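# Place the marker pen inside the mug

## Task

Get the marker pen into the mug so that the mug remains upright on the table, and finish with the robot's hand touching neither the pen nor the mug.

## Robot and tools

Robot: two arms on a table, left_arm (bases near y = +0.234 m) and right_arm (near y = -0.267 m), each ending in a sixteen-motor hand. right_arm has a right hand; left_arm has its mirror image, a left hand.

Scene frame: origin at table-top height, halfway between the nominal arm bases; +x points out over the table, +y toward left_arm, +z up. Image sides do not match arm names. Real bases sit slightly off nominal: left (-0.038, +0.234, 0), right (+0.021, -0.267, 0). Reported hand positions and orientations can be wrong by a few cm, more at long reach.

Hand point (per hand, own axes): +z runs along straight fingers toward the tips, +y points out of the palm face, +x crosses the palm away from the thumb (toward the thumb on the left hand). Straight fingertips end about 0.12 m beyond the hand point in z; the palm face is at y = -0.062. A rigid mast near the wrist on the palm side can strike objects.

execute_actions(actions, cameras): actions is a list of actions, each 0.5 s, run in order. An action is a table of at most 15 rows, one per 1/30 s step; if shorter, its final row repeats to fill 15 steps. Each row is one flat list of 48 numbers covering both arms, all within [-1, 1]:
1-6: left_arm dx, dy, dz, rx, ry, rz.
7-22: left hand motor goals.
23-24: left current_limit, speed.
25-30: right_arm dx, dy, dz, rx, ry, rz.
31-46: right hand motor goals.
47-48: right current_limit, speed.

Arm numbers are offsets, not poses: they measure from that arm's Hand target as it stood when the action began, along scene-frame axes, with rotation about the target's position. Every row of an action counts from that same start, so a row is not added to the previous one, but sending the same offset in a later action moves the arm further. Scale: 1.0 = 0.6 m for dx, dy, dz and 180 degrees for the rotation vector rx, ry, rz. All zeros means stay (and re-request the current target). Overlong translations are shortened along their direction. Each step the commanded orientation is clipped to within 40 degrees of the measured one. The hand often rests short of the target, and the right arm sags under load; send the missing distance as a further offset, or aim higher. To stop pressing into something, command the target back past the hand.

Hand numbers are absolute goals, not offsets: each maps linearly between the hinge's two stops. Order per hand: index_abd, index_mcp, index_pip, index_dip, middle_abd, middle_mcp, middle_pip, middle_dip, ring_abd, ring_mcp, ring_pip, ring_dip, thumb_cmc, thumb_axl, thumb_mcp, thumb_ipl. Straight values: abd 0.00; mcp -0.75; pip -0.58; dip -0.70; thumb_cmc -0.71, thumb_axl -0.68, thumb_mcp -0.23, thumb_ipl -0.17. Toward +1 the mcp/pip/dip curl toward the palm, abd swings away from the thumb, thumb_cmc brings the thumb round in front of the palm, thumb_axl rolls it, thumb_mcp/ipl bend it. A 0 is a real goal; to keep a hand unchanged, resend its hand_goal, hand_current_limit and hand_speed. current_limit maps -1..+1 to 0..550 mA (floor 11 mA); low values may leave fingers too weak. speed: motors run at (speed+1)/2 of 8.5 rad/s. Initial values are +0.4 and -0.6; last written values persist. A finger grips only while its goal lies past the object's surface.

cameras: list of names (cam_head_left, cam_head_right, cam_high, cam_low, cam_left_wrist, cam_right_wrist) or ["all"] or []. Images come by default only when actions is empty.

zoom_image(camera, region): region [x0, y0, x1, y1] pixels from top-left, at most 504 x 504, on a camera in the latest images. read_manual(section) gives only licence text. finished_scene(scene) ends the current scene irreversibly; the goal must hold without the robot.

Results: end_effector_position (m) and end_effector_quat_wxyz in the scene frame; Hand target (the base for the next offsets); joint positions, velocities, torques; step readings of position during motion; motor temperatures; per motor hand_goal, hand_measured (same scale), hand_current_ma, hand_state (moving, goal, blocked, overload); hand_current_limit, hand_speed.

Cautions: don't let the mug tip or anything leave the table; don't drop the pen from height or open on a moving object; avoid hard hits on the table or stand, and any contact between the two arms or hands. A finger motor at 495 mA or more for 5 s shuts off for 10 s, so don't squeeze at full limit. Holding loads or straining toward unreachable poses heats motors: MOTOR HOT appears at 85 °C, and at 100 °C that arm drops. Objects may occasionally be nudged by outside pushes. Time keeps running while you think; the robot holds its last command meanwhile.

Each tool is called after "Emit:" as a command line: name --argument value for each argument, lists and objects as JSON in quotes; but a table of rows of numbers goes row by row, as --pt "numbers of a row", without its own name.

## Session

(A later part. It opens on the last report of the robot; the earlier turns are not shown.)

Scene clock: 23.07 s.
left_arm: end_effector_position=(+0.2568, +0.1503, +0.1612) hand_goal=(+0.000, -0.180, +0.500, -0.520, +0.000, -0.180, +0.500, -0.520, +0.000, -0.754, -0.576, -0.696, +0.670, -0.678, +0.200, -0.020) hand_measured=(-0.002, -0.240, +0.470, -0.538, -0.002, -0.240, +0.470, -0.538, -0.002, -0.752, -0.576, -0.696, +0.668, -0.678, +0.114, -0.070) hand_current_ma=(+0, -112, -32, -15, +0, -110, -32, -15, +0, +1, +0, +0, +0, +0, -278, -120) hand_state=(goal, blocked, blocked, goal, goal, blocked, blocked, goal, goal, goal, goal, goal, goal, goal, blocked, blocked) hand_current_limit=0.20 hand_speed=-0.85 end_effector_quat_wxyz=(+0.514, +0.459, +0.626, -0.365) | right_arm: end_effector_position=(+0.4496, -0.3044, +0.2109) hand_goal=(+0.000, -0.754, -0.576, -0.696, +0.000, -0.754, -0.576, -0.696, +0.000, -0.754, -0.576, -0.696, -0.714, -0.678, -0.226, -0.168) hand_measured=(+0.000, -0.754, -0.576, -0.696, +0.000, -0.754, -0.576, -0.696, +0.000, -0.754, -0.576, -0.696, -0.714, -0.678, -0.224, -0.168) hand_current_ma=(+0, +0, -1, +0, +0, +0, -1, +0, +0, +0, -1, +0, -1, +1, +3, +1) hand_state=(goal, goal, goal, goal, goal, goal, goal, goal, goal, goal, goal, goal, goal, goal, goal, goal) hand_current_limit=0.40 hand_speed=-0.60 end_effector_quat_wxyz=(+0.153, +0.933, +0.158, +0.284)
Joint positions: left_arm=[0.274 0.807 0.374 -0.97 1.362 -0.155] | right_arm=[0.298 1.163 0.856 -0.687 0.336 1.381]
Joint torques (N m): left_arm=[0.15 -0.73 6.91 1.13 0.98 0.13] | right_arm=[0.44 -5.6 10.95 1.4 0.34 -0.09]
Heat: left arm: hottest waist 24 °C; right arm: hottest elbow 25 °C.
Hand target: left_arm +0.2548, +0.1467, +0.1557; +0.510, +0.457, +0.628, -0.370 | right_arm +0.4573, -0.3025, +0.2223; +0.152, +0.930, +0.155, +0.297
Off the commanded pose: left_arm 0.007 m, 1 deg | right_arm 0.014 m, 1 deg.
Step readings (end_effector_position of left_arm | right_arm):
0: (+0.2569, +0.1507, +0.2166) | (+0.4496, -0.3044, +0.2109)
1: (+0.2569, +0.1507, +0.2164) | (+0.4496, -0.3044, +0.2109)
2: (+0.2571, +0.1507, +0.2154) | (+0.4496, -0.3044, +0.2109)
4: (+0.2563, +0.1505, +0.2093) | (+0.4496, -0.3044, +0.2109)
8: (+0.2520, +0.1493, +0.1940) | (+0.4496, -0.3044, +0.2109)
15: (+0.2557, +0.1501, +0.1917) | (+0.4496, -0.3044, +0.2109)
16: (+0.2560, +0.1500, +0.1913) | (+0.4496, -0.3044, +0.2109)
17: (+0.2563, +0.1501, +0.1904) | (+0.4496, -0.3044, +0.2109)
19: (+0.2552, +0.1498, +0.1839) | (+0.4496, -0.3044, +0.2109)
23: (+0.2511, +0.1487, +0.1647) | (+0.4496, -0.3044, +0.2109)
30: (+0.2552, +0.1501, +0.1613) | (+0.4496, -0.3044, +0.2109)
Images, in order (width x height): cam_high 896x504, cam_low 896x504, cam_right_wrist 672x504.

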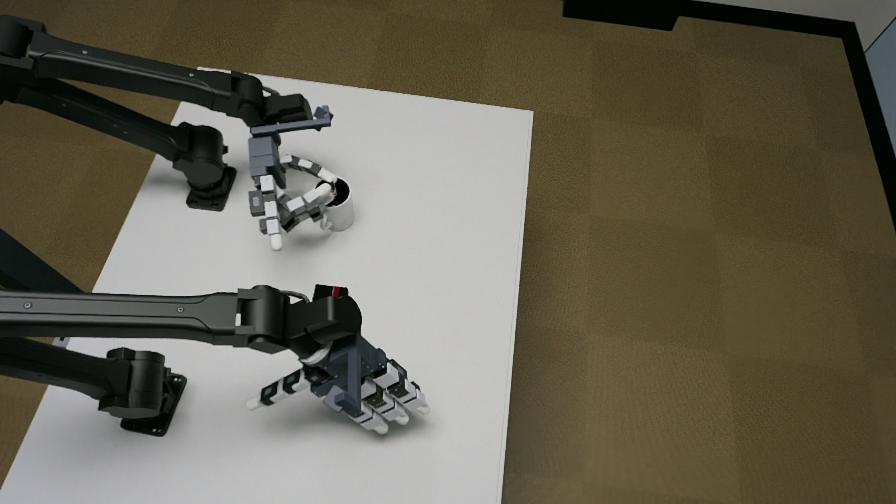

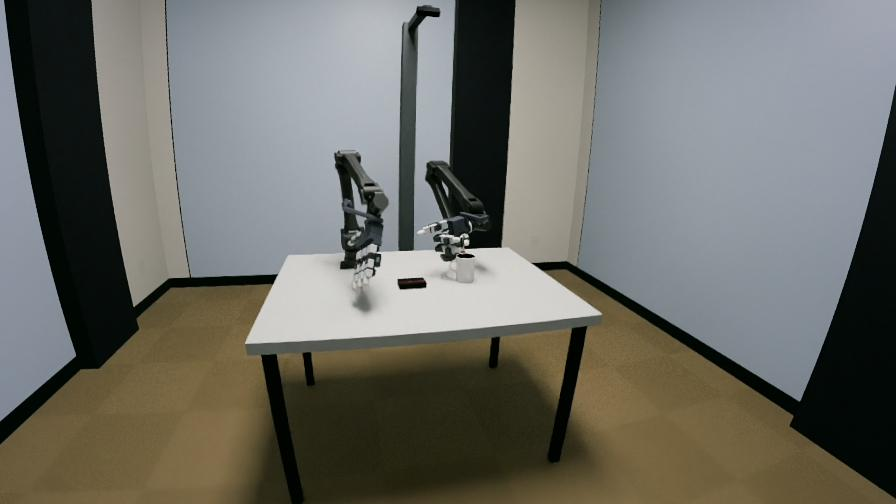

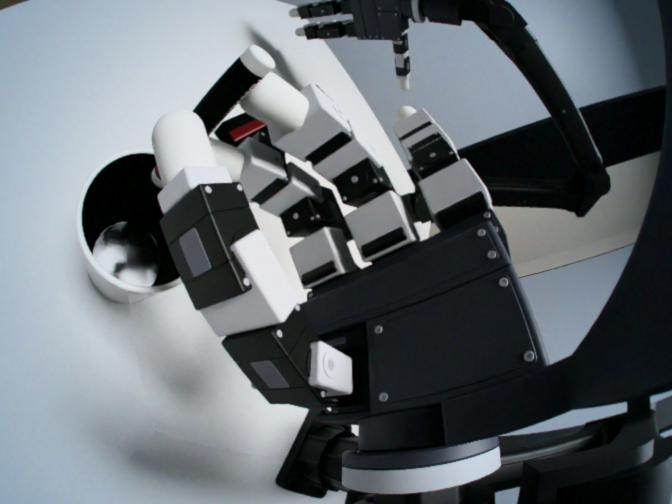

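Emit:
execute_actions --actions '[[[0,0,-0.013,0,0,0,0,-0.18,0.5,-0.52,0,-0.18,0.5,-0.52,0,-0.754,-0.576,-0.696,0.67,-0.678,0.2,-0.02,0.2,-0.85,0,0,0,0,0,0,0,-0.754,-0.576,-0.696,0,-0.754,-0.576,-0.696,0,-0.754,-0.576,-0.696,-0.714,-0.678,-0.226,-0.168,0.4,-0.6]],[[0,0,0,0,0,0,0,-0.24,0.47,-0.538,0,-0.24,0.47,-0.538,0,-0.754,-0.576,-0.696,0.67,-0.678,-0.1,-0.06,0.2,-0.9,0,0,0,0,0,0,0,-0.754,-0.576,-0.696,0,-0.754,-0.576,-0.696,0,-0.754,-0.576,-0.696,-0.714,-0.678,-0.226,-0.168,0.4,-0.6]],[[0,0,0,0,0,0,0,-0.24,0.47,-0.538,0,-0.24,0.47,-0.538,0,-0.754,-0.576,-0.696,0.67,-0.678,-0.1,-0.06,0.2,-0.9,0,0,0,0,0,0,0,-0.754,-0.576,-0.696,0,-0.754,-0.576,-0.696,0,-0.754,-0.576,-0.696,-0.714,-0.678,-0.226,-0.168,0.4,-0.6]]]' --cameras '["cam_right_wrist", "cam_low"]'

Emit:
zoom_image --camera "cam_low" --region '[400, 180, 540, 300]'

Scene clock: 25.10 s.
left_arm: end_effector_position=(+0.2570, +0.1501, +0.1550) hand_goal=(+0.000, -0.240, +0.470, -0.538, +0.000, -0.240, +0.470, -0.538, +0.000, -0.754, -0.576, -0.696, +0.670, -0.678, -0.100, -0.060) hand_measured=(-0.002, -0.246, +0.466, -0.540, -0.002, -0.246, +0.466, -0.542, -0.002, -0.752, -0.576, -0.696, +0.664, -0.678, -0.096, -0.062) hand_current_ma=(+0, -2, -1, -1, +0, -2, -1, -1, +0, +1, +0, +0, -2, +0, +2, -1) hand_state=(goal, goal, goal, goal, goal, goal, goal, goal, goal, goal, goal, goal, goal, goal, goal, goal) hand_current_limit=0.20 hand_speed=-0.90 end_effector_quat_wxyz=(+0.517, +0.460, +0.625, -0.362) | right_arm: end_effector_position=(+0.4496, -0.3044, +0.2109) hand_goal=(+0.000, -0.754, -0.576, -0.696, +0.000, -0.754, -0.576, -0.696, +0.000, -0.754, -0.576, -0.696, -0.714, -0.678, -0.226, -0.168) hand_measured=(+0.000, -0.754, -0.576, -0.696, +0.000, -0.754, -0.576, -0.696, +0.000, -0.754, -0.576, -0.696, -0.714, -0.678, -0.224, -0.168) hand_current_ma=(+0, +0, -1, +0, +0, +0, -1, +0, +0, +0, -1, +0, -1, +1, +3, +1) hand_state=(goal, goal, goal, goal, goal, goal, goal, goal, goal, goal, goal, goal, goal, goal, goal, goal) hand_current_limit=0.40 hand_speed=-0.60 end_effector_quat_wxyz=(+0.153, +0.933, +0.158, +0.284)
Joint positions: left_arm=[0.271 0.808 0.352 -0.913 1.361 -0.183] | right_arm=[0.298 1.163 0.856 -0.687 0.336 1.381]
Joint torques (N m): left_arm=[0.15 -0.26 6.86 1.16 0.93 0.12] | right_arm=[0.21 -6.71 10.91 1.29 0.32 -0.05]
Heat: left arm: hottest waist 24 °C; right arm: hottest elbow 26 °C.
Hand target: left_arm +0.2547, +0.1466, +0.1478; +0.510, +0.457, +0.628, -0.370 | right_arm +0.4573, -0.3025, +0.2223; +0.152, +0.930, +0.155, +0.297
Off the commanded pose: left_arm 0.008 m, 1 deg | right_arm 0.014 m, 1 deg.
Step readings (end_effector_position of left_arm | right_arm):
0: (+0.2568, +0.1504, +0.1611) | (+0.4496, -0.3044, +0.2109)
1: (+0.2568, +0.1503, +0.1610) | (+0.4496, -0.3044, +0.2109)
2: (+0.2568, +0.1504, +0.1607) | (+0.4496, -0.3044, +0.2109)
4: (+0.2565, +0.1503, +0.1593) | (+0.4496, -0.3044, +0.2109)
8: (+0.2552, +0.1499, +0.1555) | (+0.4496, -0.3044, +0.2109)
15: (+0.2560, +0.1500, +0.1549) | (+0.4496, -0.3044, +0.2109)
16: (+0.2561, +0.1499, +0.1549) | (+0.4496, -0.3044, +0.2109)
17: (+0.2562, +0.1500, +0.1549) | (+0.4496, -0.3044, +0.2109)
19: (+0.2564, +0.1501, +0.1549) | (+0.4496, -0.3044, +0.2109)
23: (+0.2566, +0.1500, +0.1549) | (+0.4496, -0.3044, +0.2109)
30: (+0.2568, +0.1501, +0.1550) | (+0.4496, -0.3044, +0.2109)
31: (+0.2569, +0.1501, +0.1550) | (+0.4496, -0.3044, +0.2109)
32: (+0.2569, +0.1501, +0.1550) | (+0.4496, -0.3044, +0.2109)
34: (+0.2569, +0.1500, +0.1550) | (+0.4496, -0.3044, +0.2109)
38: (+0.2569, +0.1500, +0.1550) | (+0.4496, -0.3044, +0.2109)
45: (+0.2569, +0.1501, +0.1550) | (+0.4496, -0.3044, +0.2109)
Images, in order (width x height): cam_low 896x504, cam_right_wrist 672x504.

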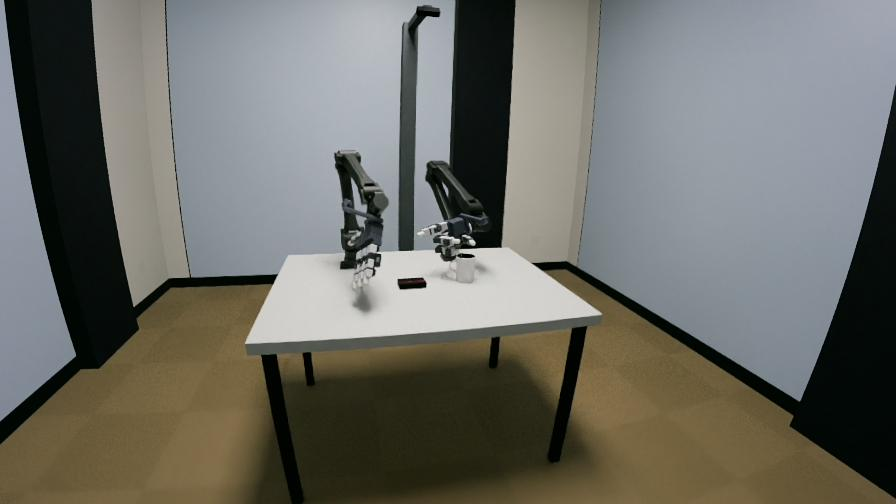

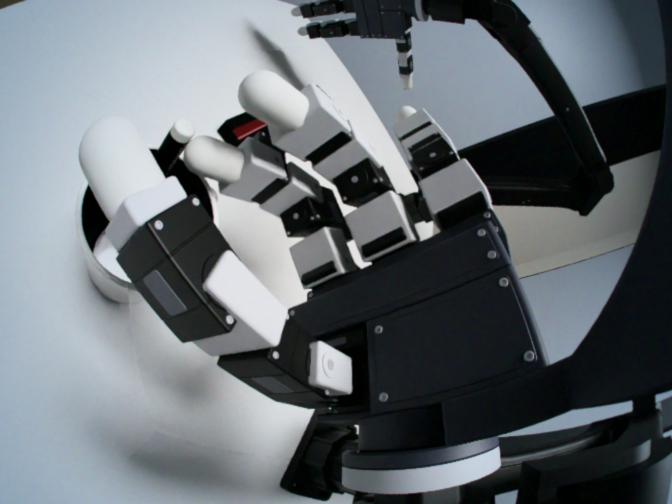

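Scaled by 3.600 from the camera's 896x504 image, which has a finer 1280x720 frame.

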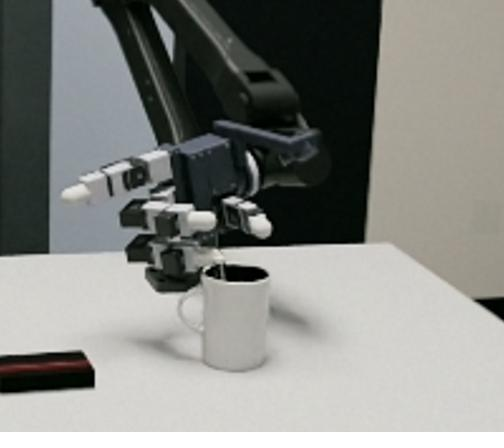

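Emit:
execute_actions --actions '[[[0.005,-0.015,0.03,0,0,0,0,-0.26,0.45,-0.55,0,-0.26,0.45,-0.55,0,-0.754,-0.576,-0.696,0.67,-0.678,-0.15,-0.06,0.2,-0.9,0,0,0,0,0,0,0,-0.754,-0.576,-0.696,0,-0.754,-0.576,-0.696,0,-0.754,-0.576,-0.696,-0.714,-0.678,-0.226,-0.168,0.4,-0.6]],[[0,0,0.15,0,0,0,0,-0.26,0.45,-0.55,0,-0.26,0.45,-0.55,0,-0.754,-0.576,-0.696,0.67,-0.678,-0.15,-0.06,0.2,-0.9,0,0,0,0,0,0,0,-0.754,-0.576,-0.696,0,-0.754,-0.576,-0.696,0,-0.754,-0.576,-0.696,-0.714,-0.678,-0.226,-0.168,0.4,-0.6]]]' --cameras '["cam_right_wrist", "cam_low", "cam_high"]'

Emit:
zoom_image --camera "cam_low" --region '[400, 180, 540, 300]'

Scene clock: 26.77 s.
left_arm: end_effector_position=(+0.2519, +0.1350, +0.2380) hand_goal=(+0.000, -0.260, +0.450, -0.550, +0.000, -0.260, +0.450, -0.550, +0.000, -0.754, -0.576, -0.696, +0.670, -0.678, -0.150, -0.060) hand_measured=(-0.002, -0.260, +0.452, -0.548, -0.002, -0.260, +0.452, -0.548, -0.002, -0.752, -0.576, -0.696, +0.662, -0.678, -0.146, -0.062) hand_current_ma=(+0, +0, +0, +1, +0, +0, +0, +1, -1, +1, +0, +0, -4, +0, +2, -1) hand_state=(goal, goal, goal, goal, goal, goal, goal, goal, goal, goal, goal, goal, goal, goal, goal, goal) hand_current_limit=0.20 hand_speed=-0.90 end_effector_quat_wxyz=(+0.507, +0.456, +0.629, -0.375) | right_arm: end_effector_position=(+0.4496, -0.3044, +0.2109) hand_goal=(+0.000, -0.754, -0.576, -0.696, +0.000, -0.754, -0.576, -0.696, +0.000, -0.754, -0.576, -0.696, -0.714, -0.678, -0.226, -0.168) hand_measured=(+0.000, -0.754, -0.576, -0.696, +0.000, -0.754, -0.576, -0.696, +0.000, -0.754, -0.576, -0.696, -0.714, -0.678, -0.224, -0.168) hand_current_ma=(+0, +0, -1, +0, +0, +0, -1, +0, +0, +0, -1, +0, -1, +1, +3, +1) hand_state=(goal, goal, goal, goal, goal, goal, goal, goal, goal, goal, goal, goal, goal, goal, goal, goal) hand_current_limit=0.40 hand_speed=-0.60 end_effector_quat_wxyz=(+0.153, +0.933, +0.158, +0.284)
Joint positions: left_arm=[0.197 0.613 0.508 -1.03 1.342 -0.455] | right_arm=[0.298 1.163 0.856 -0.687 0.336 1.381]
Joint torques (N m): left_arm=[1.2 0.56 11.96 0.53 0.82 0.11] | right_arm=[0.38 -6.42 11.02 1.29 0.3 -0.09]
Heat: left arm: hottest waist 24 °C; right arm: hottest elbow 26 °C.
Hand target: left_arm +0.2577, +0.1376, +0.2557; +0.510, +0.457, +0.628, -0.370 | right_arm +0.4573, -0.3025, +0.2223; +0.152, +0.930, +0.155, +0.297
Off the commanded pose: left_arm 0.019 m, 1 deg | right_arm 0.014 m, 1 deg.
Step readings (end_effector_position of left_arm | right_arm):
0: (+0.2570, +0.1501, +0.1550) | (+0.4496, -0.3044, +0.2109)
1: (+0.2569, +0.1500, +0.1549) | (+0.4496, -0.3044, +0.2109)
2: (+0.2567, +0.1494, +0.1544) | (+0.4496, -0.3044, +0.2109)
4: (+0.2553, +0.1461, +0.1535) | (+0.4496, -0.3044, +0.2109)
8: (+0.2534, +0.1400, +0.1559) | (+0.4496, -0.3044, +0.2109)
15: (+0.2555, +0.1396, +0.1613) | (+0.4496, -0.3044, +0.2109)
16: (+0.2554, +0.1396, +0.1615) | (+0.4496, -0.3044, +0.2109)
17: (+0.2547, +0.1393, +0.1628) | (+0.4496, -0.3044, +0.2109)
19: (+0.2514, +0.1368, +0.1715) | (+0.4496, -0.3044, +0.2109)
23: (+0.2530, +0.1338, +0.2143) | (+0.4496, -0.3044, +0.2109)
30: (+0.2540, +0.1351, +0.2412) | (+0.4496, -0.3044, +0.2109)
Images, in order (width x height): cam_high 896x504, cam_low 896x504, cam_right_wrist 672x504.

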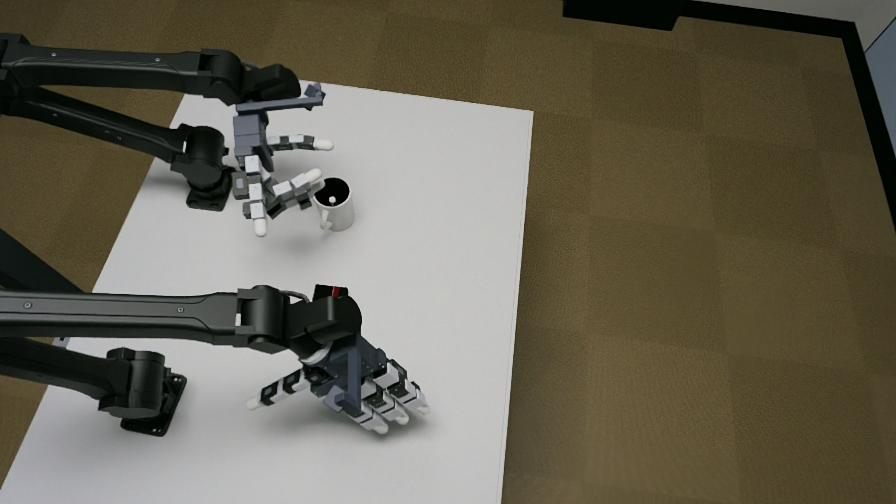

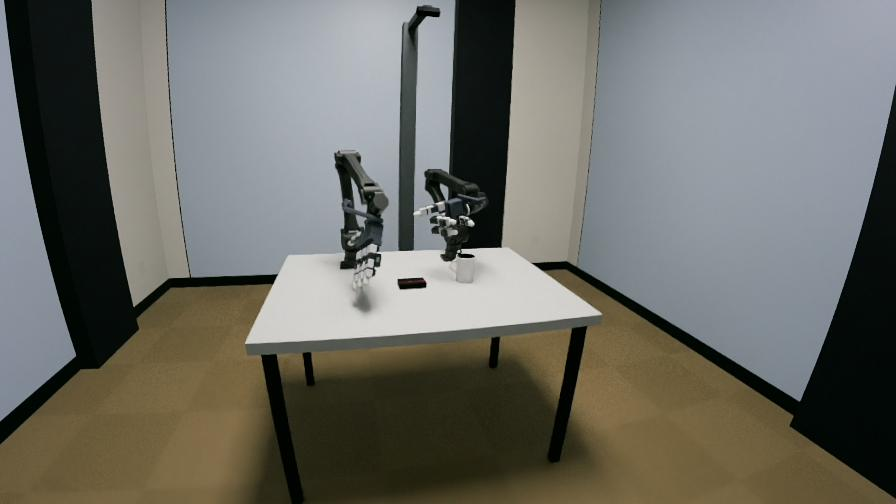

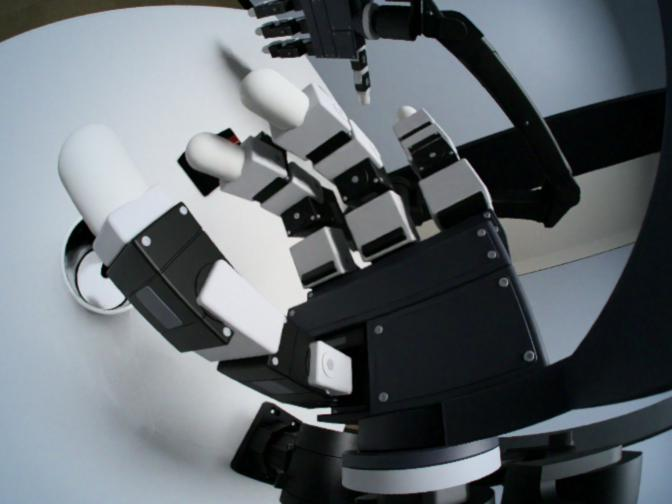

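Scaled by 3.600 from the camera's 896x504 image, which has a finer 1280x720 frame.

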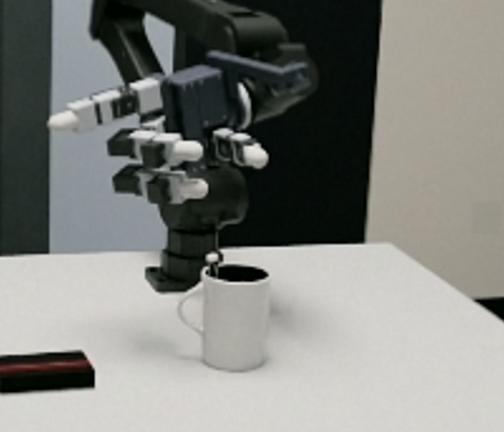

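Pen is in the mug, standing; hand clear.

Emit:
finished_scene --scene 2

The scene is finished: the task was done.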